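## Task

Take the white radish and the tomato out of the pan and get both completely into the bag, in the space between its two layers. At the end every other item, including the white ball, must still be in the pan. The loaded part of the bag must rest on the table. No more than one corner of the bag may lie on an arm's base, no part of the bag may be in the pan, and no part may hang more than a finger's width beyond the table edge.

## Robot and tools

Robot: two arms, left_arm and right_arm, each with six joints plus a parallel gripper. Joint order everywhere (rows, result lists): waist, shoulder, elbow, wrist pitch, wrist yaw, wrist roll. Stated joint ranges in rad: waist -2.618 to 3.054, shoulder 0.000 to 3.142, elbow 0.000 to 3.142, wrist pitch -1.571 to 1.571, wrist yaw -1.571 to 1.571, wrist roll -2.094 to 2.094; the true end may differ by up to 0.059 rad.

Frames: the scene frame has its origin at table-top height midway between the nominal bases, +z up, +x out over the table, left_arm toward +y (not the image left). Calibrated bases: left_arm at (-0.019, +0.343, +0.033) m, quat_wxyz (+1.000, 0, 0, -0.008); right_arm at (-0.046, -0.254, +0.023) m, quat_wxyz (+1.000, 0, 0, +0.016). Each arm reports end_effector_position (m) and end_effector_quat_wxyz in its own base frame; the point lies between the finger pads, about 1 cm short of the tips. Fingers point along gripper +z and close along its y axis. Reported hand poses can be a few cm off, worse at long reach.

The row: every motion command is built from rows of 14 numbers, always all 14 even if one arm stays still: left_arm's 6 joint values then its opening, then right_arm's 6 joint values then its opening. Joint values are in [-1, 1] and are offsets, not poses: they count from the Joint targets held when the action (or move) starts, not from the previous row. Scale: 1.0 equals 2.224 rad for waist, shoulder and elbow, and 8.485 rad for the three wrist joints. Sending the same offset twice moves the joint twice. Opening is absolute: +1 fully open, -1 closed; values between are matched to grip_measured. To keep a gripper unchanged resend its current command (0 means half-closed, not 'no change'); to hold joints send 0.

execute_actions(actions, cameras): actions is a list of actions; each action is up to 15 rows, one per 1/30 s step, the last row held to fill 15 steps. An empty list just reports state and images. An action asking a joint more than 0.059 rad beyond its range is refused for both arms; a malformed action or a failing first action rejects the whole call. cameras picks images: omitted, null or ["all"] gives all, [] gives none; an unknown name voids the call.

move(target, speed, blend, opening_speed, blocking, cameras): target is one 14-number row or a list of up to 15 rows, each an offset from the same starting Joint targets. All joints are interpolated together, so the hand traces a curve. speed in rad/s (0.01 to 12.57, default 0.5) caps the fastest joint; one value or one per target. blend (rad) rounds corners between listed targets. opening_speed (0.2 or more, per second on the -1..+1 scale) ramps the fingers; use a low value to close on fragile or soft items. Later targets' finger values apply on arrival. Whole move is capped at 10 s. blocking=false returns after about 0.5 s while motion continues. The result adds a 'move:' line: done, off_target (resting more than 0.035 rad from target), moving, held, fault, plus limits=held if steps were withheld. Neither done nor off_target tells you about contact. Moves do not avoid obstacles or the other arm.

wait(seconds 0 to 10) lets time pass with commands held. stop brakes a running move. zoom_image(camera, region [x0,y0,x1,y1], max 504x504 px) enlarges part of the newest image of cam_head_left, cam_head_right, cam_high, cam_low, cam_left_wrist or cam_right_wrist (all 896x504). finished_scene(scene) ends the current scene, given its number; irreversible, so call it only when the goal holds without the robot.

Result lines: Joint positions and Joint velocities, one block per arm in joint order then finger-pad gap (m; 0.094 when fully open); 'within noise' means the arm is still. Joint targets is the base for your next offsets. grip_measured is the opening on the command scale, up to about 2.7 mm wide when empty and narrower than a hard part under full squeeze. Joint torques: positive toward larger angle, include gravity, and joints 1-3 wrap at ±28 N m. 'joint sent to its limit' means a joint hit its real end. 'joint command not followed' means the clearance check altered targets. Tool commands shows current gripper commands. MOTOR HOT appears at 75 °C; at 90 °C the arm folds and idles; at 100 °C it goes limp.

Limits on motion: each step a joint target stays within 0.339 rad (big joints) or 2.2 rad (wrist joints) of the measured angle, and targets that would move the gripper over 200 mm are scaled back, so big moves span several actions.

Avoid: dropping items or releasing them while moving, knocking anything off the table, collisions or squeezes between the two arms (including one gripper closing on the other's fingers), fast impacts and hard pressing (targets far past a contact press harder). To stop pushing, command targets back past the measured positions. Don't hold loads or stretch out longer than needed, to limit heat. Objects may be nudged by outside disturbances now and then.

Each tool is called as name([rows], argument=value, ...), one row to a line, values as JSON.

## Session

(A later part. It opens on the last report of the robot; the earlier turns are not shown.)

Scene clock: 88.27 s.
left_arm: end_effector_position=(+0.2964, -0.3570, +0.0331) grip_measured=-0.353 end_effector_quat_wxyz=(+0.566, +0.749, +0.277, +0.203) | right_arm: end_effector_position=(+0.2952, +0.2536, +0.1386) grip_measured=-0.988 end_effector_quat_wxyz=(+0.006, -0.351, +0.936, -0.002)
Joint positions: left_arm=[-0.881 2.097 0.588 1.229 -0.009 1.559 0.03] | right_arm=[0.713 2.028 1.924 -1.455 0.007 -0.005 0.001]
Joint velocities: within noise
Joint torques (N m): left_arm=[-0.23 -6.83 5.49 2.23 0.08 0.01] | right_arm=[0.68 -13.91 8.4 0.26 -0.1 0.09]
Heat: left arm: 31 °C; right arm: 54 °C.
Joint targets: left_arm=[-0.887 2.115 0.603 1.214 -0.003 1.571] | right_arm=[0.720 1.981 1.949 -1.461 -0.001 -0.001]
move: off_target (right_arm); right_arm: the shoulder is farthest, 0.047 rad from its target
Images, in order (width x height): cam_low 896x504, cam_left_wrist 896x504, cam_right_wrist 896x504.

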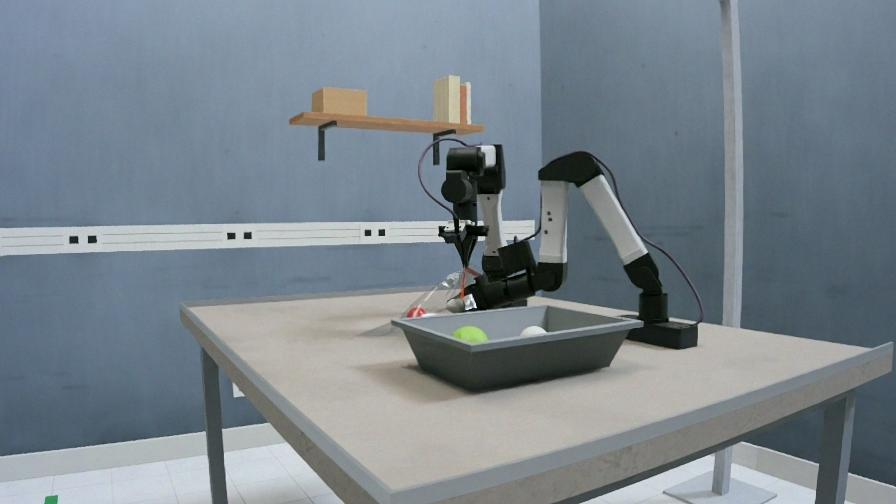

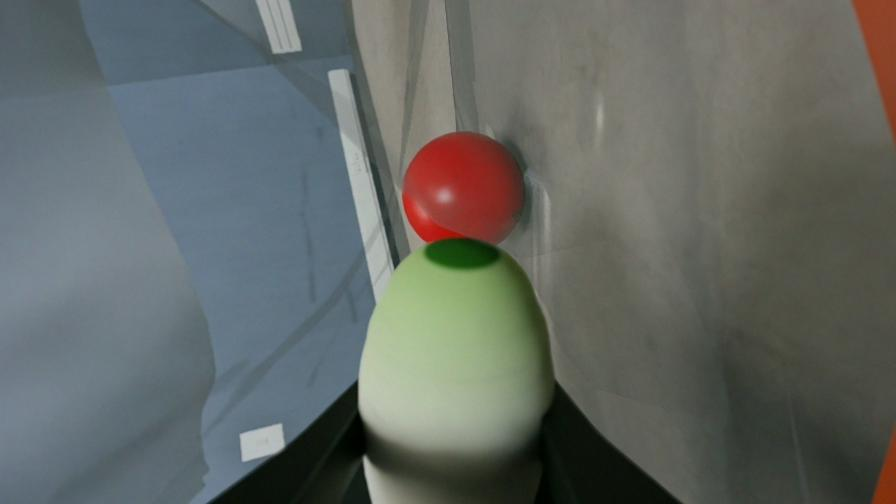

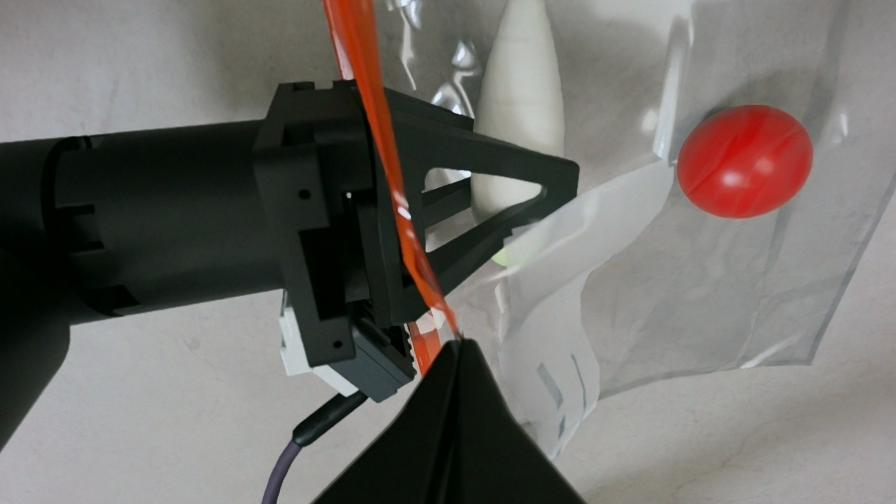

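move([
  [0,0.0427,0.0665,-0.0124,0,0,-0.42,0,0,0,0,0,0,-1],
  [0,0.0427,0.0665,-0.0124,0,0,-0.05,0,0,0,0,0,0,-1],
], speed=0.12, opening_speed=0.3, cameras=["cam_left_wrist","cam_right_wrist","cam_low"])

zoom_image(camera="cam_low", region=[340, 180, 660, 340])

Scene clock: 91.80 s.
left_arm: end_effector_position=(+0.3153, -0.3799, +0.0120) grip_measured=-0.052 end_effector_quat_wxyz=(+0.547, +0.764, +0.282, +0.196) | right_arm: end_effector_position=(+0.2952, +0.2536, +0.1386) grip_measured=-0.988 end_effector_quat_wxyz=(+0.006, -0.351, +0.936, -0.002)
Joint positions: left_arm=[-0.881 2.19 0.735 1.124 -0.009 1.559 0.045] | right_arm=[0.713 2.028 1.924 -1.455 0.007 -0.005 0.001]
Joint velocities: within noise
Joint torques (N m): left_arm=[-0.28 -7.68 5.89 2.2 0.09 0.01] | right_arm=[0.66 -13.91 8.38 0.25 -0.11 0.08]
Heat: left arm: 32 °C; right arm: 54 °C.
Joint targets: left_arm=[-0.887 2.210 0.751 1.109 -0.003 1.571] | right_arm=[0.720 1.981 1.949 -1.461 -0.001 -0.001]
move: off_target (right_arm); right_arm: the shoulder is farthest, 0.047 rad from its target
Images, in order (width x height): cam_low 896x504, cam_left_wrist 896x504, cam_right_wrist 896x504.

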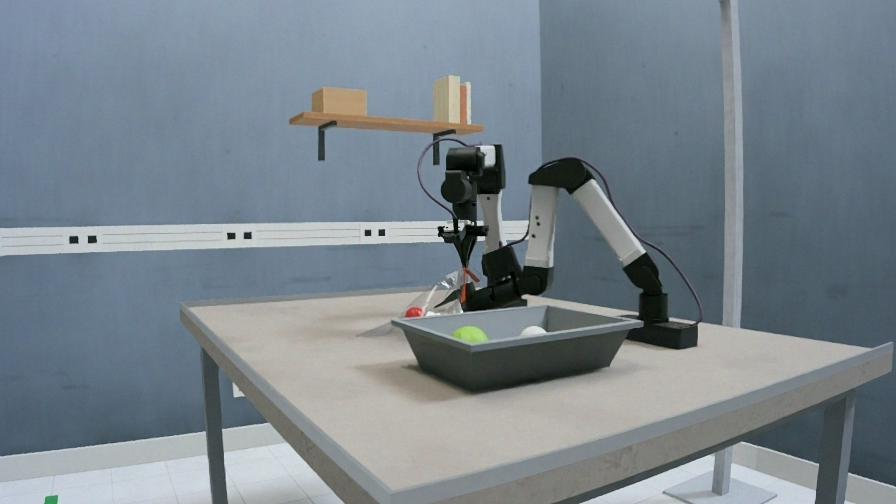

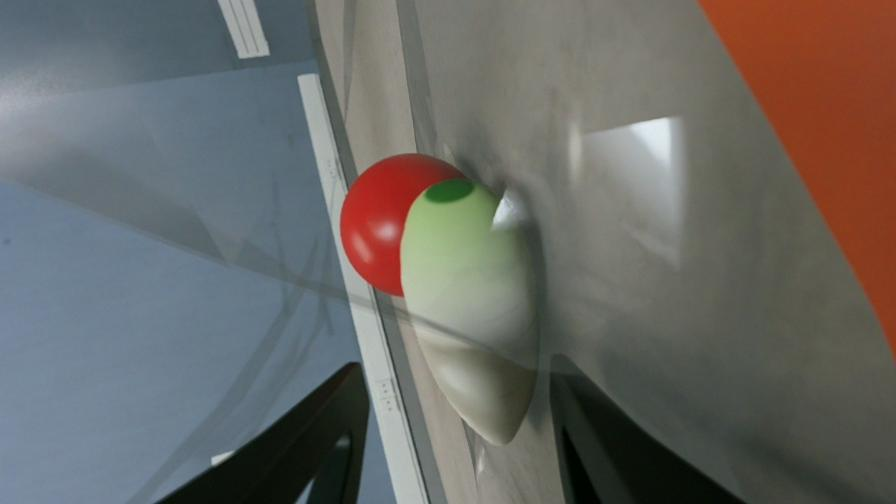

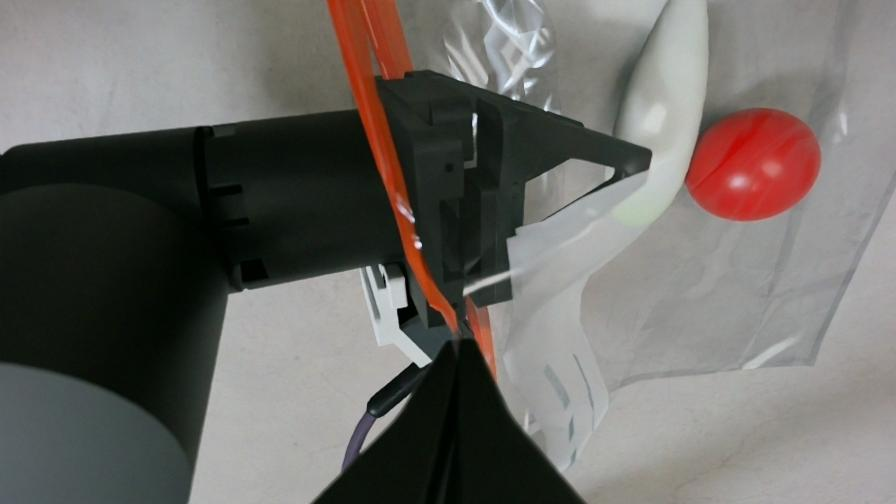

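Scaled by 1.575 from the camera's 896x504 image, which has a finer 1280x720 frame.

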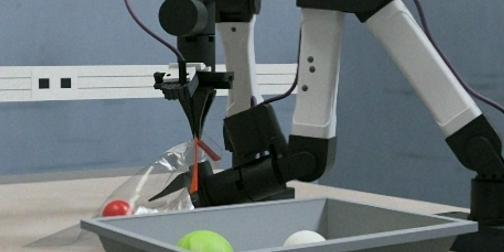

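move([
  [0,-0.0427,-0.0665,0.0124,0,0,-0.05,0,0,0,0,0,0,-1],
  [0,-0.167,-0.215,0.0185,0,0,-0.05,0,0,0,0,0,0,-1],
  [0,-0.57,-0.168,-0.1175,0,-0.185,-0.05,0,0,0,0,0,0,-1],
], speed=[0.15,0.3,0.8], blend=0.05, cameras=["cam_left_wrist","cam_right_wrist","cam_low"])

Scene clock: 97.67 s.
left_arm: end_effector_position=(+0.2064, -0.2479, +0.1301) grip_measured=-0.052 end_effector_quat_wxyz=(+0.478, +0.366, +0.768, -0.217) | right_arm: end_effector_position=(+0.2952, +0.2536, +0.1386) grip_measured=-0.988 end_effector_quat_wxyz=(+0.006, -0.351, +0.936, -0.002)
Joint positions: left_arm=[-0.881 0.95 0.355 0.129 -0.009 0.014 0.045] | right_arm=[0.713 2.028 1.924 -1.455 0.007 -0.005 0.001]
Joint velocities: within noise
Joint torques (N m): left_arm=[-0.29 -2.55 10.45 2.13 0.06 -0.16] | right_arm=[0.69 -13.94 8.38 0.25 -0.11 0.09]
Heat: left arm: 33 °C; right arm: 55 °C.
Joint targets: left_arm=[-0.887 0.942 0.377 0.112 -0.003 0.001] | right_arm=[0.720 1.981 1.949 -1.461 -0.001 -0.001]
move: off_target (right_arm); right_arm: the shoulder is farthest, 0.047 rad from its target
Images, in order (width x height): cam_low 896x504, cam_left_wrist 896x504, cam_right_wrist 896x504.

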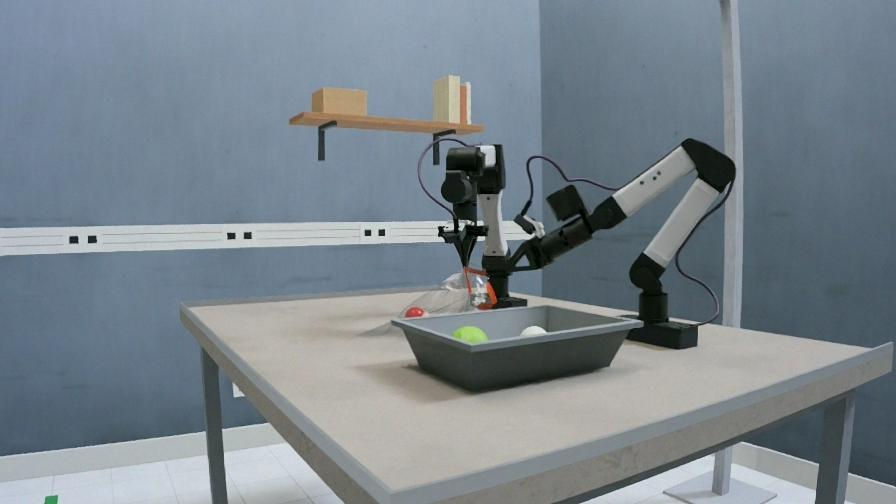

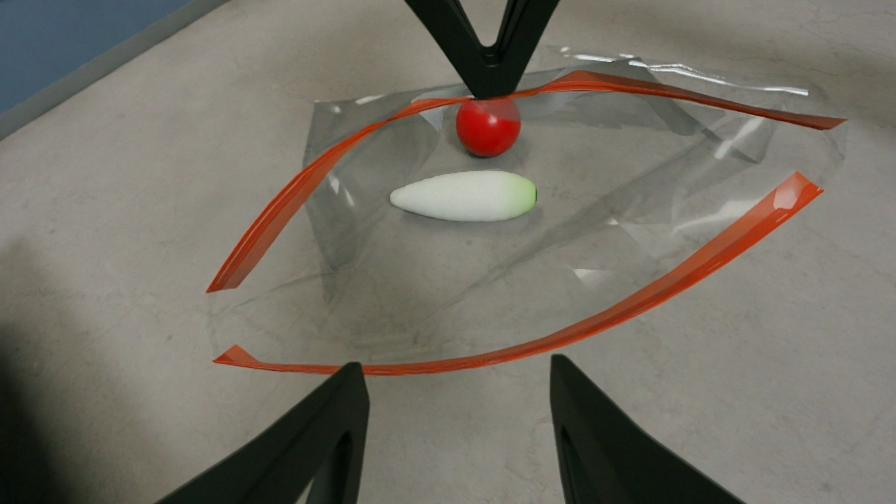

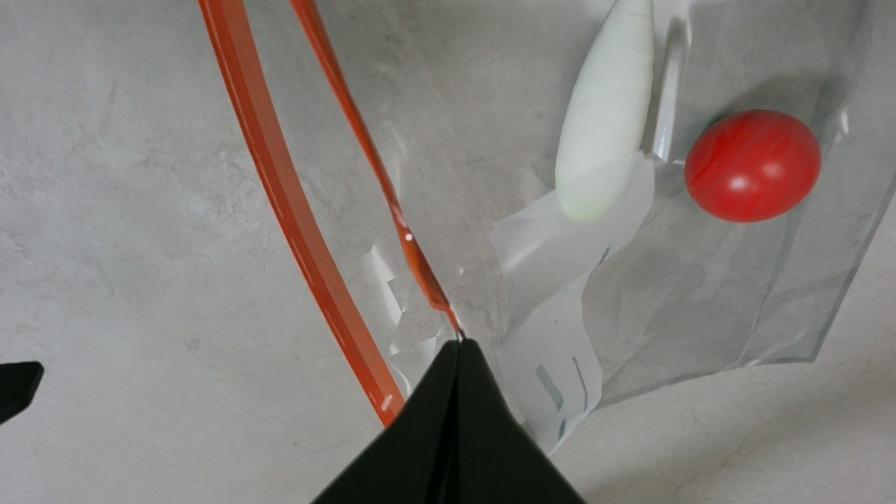

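move([
  [0.225,0,0,0,0,0,-0.05,0,0,0,0,0,0,-1],
  [0.225,0,0,0,0,0,-0.05,0.0265,0.105,-0.101,0.053,0,0,-1],
  [0.225,0,0,0,0,0,-0.05,0.0265,0.105,-0.101,0.053,0,0,-0.4],
  [0.225,0,0,0,0,0,-0.05,0.0265,0,0,0,0,0,-0.4],
], speed=[0.8,0.25,0.25,0.3], opening_speed=0.4)

zoom_image(camera="cam_head_right", region=[300, 200, 520, 380])

Scene clock: 105.37 s.
left_arm: end_effector_position=(+0.2984, -0.1224, +0.1299) grip_measured=-0.052 end_effector_quat_wxyz=(+0.515, +0.170, +0.834, -0.096) | right_arm: end_effector_position=(+0.2797, +0.2711, +0.1407) grip_measured=-0.401 end_effector_quat_wxyz=(+0.009, -0.379, +0.925, +0.000)
Joint positions: left_arm=[-0.393 0.95 0.355 0.128 -0.007 0.012 0.045] | right_arm=[0.773 2.024 1.926 -1.455 0.007 -0.005 0.028]
Joint velocities: within noise
Joint torques (N m): left_arm=[0.69 -2.58 10.45 2.14 0.06 -0.15] | right_arm=[0.59 -13.49 8.24 0.25 -0.1 0.09]
Heat: left arm: 33 °C; right arm: 54 °C.
Joint targets: left_arm=[-0.387 0.942 0.377 0.112 -0.003 0.001] | right_arm=[0.779 1.981 1.949 -1.461 -0.001 -0.001]
move: off_target (right_arm); right_arm: the shoulder is farthest, 0.043 rad from its target

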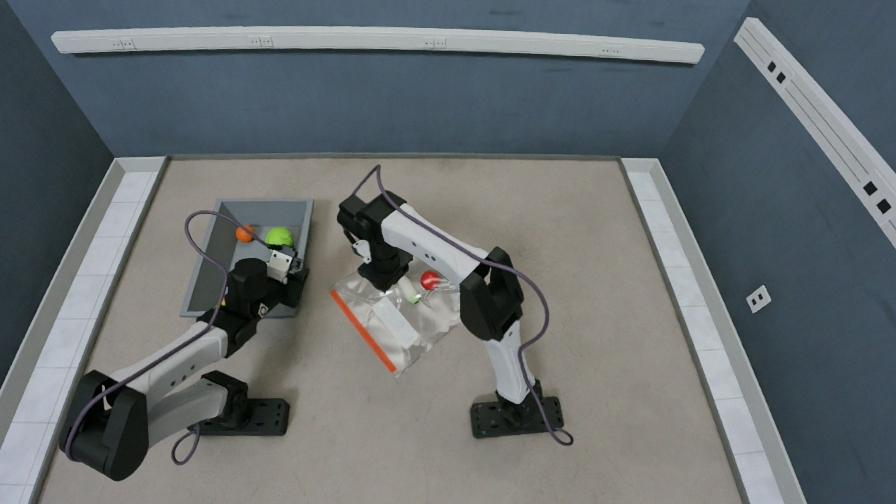

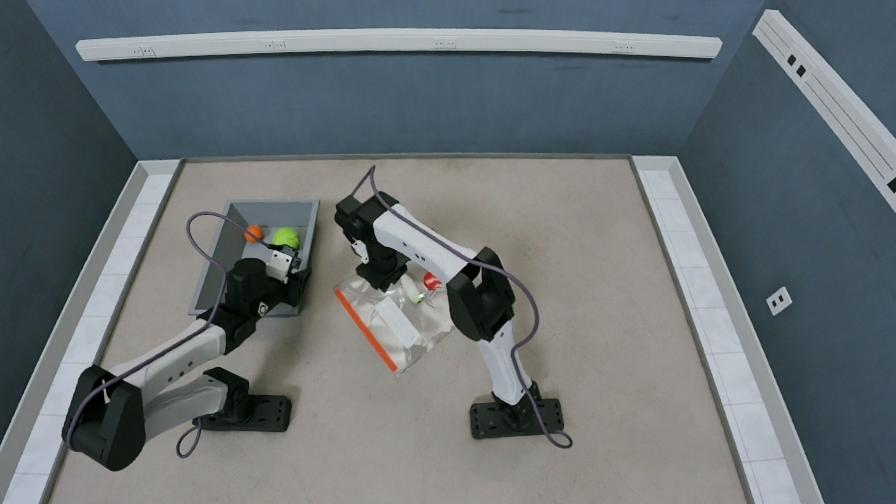

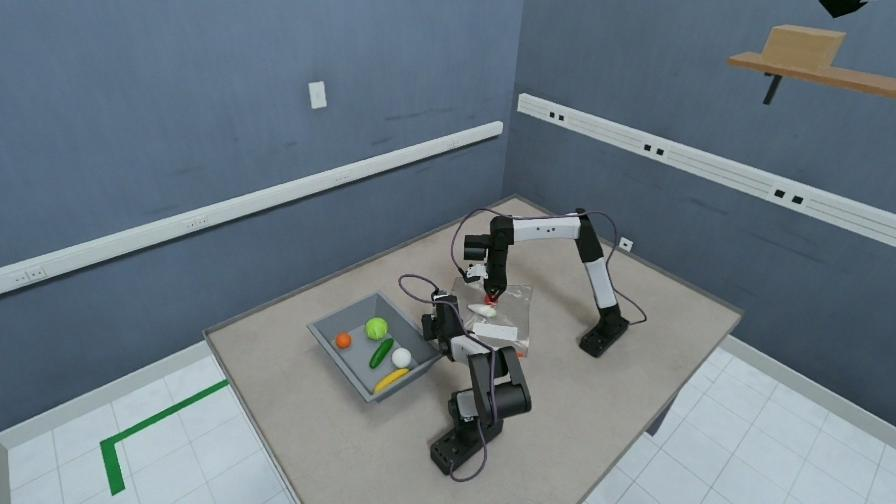

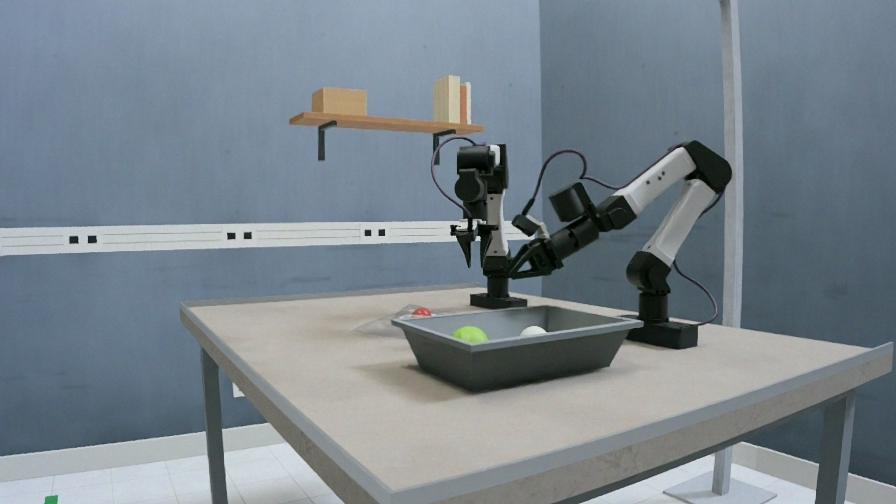

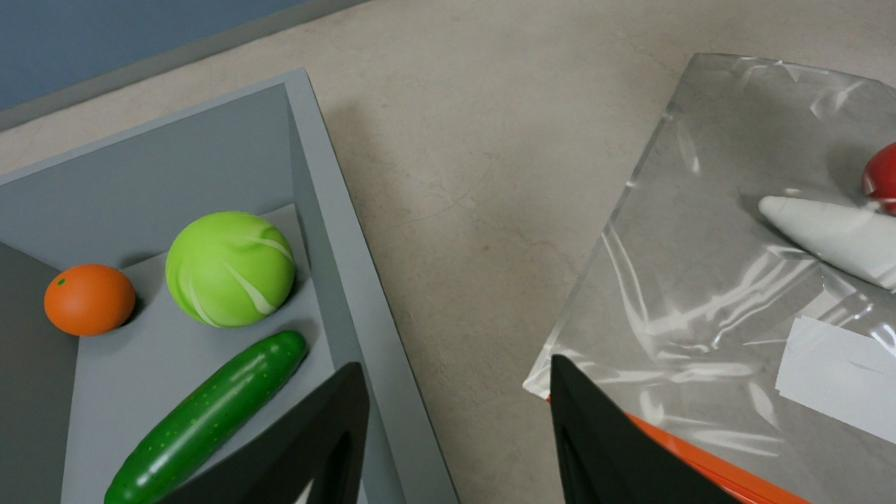

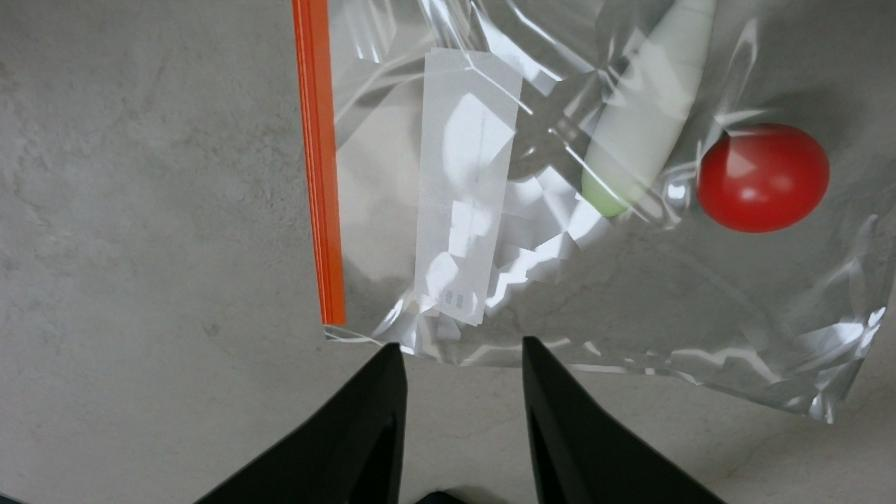

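Scaled by 2.291 from the camera's 896x504 image, which has a finer 1280x720 frame.

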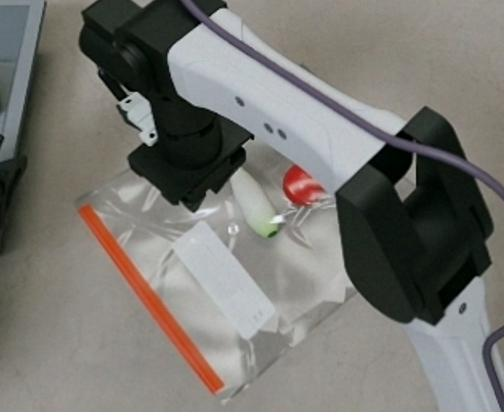

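Done: both are inside, the bag is closed and flat, and the other items are in the pan.

finished_scene(scene=1)

The scene is finished: the task was done.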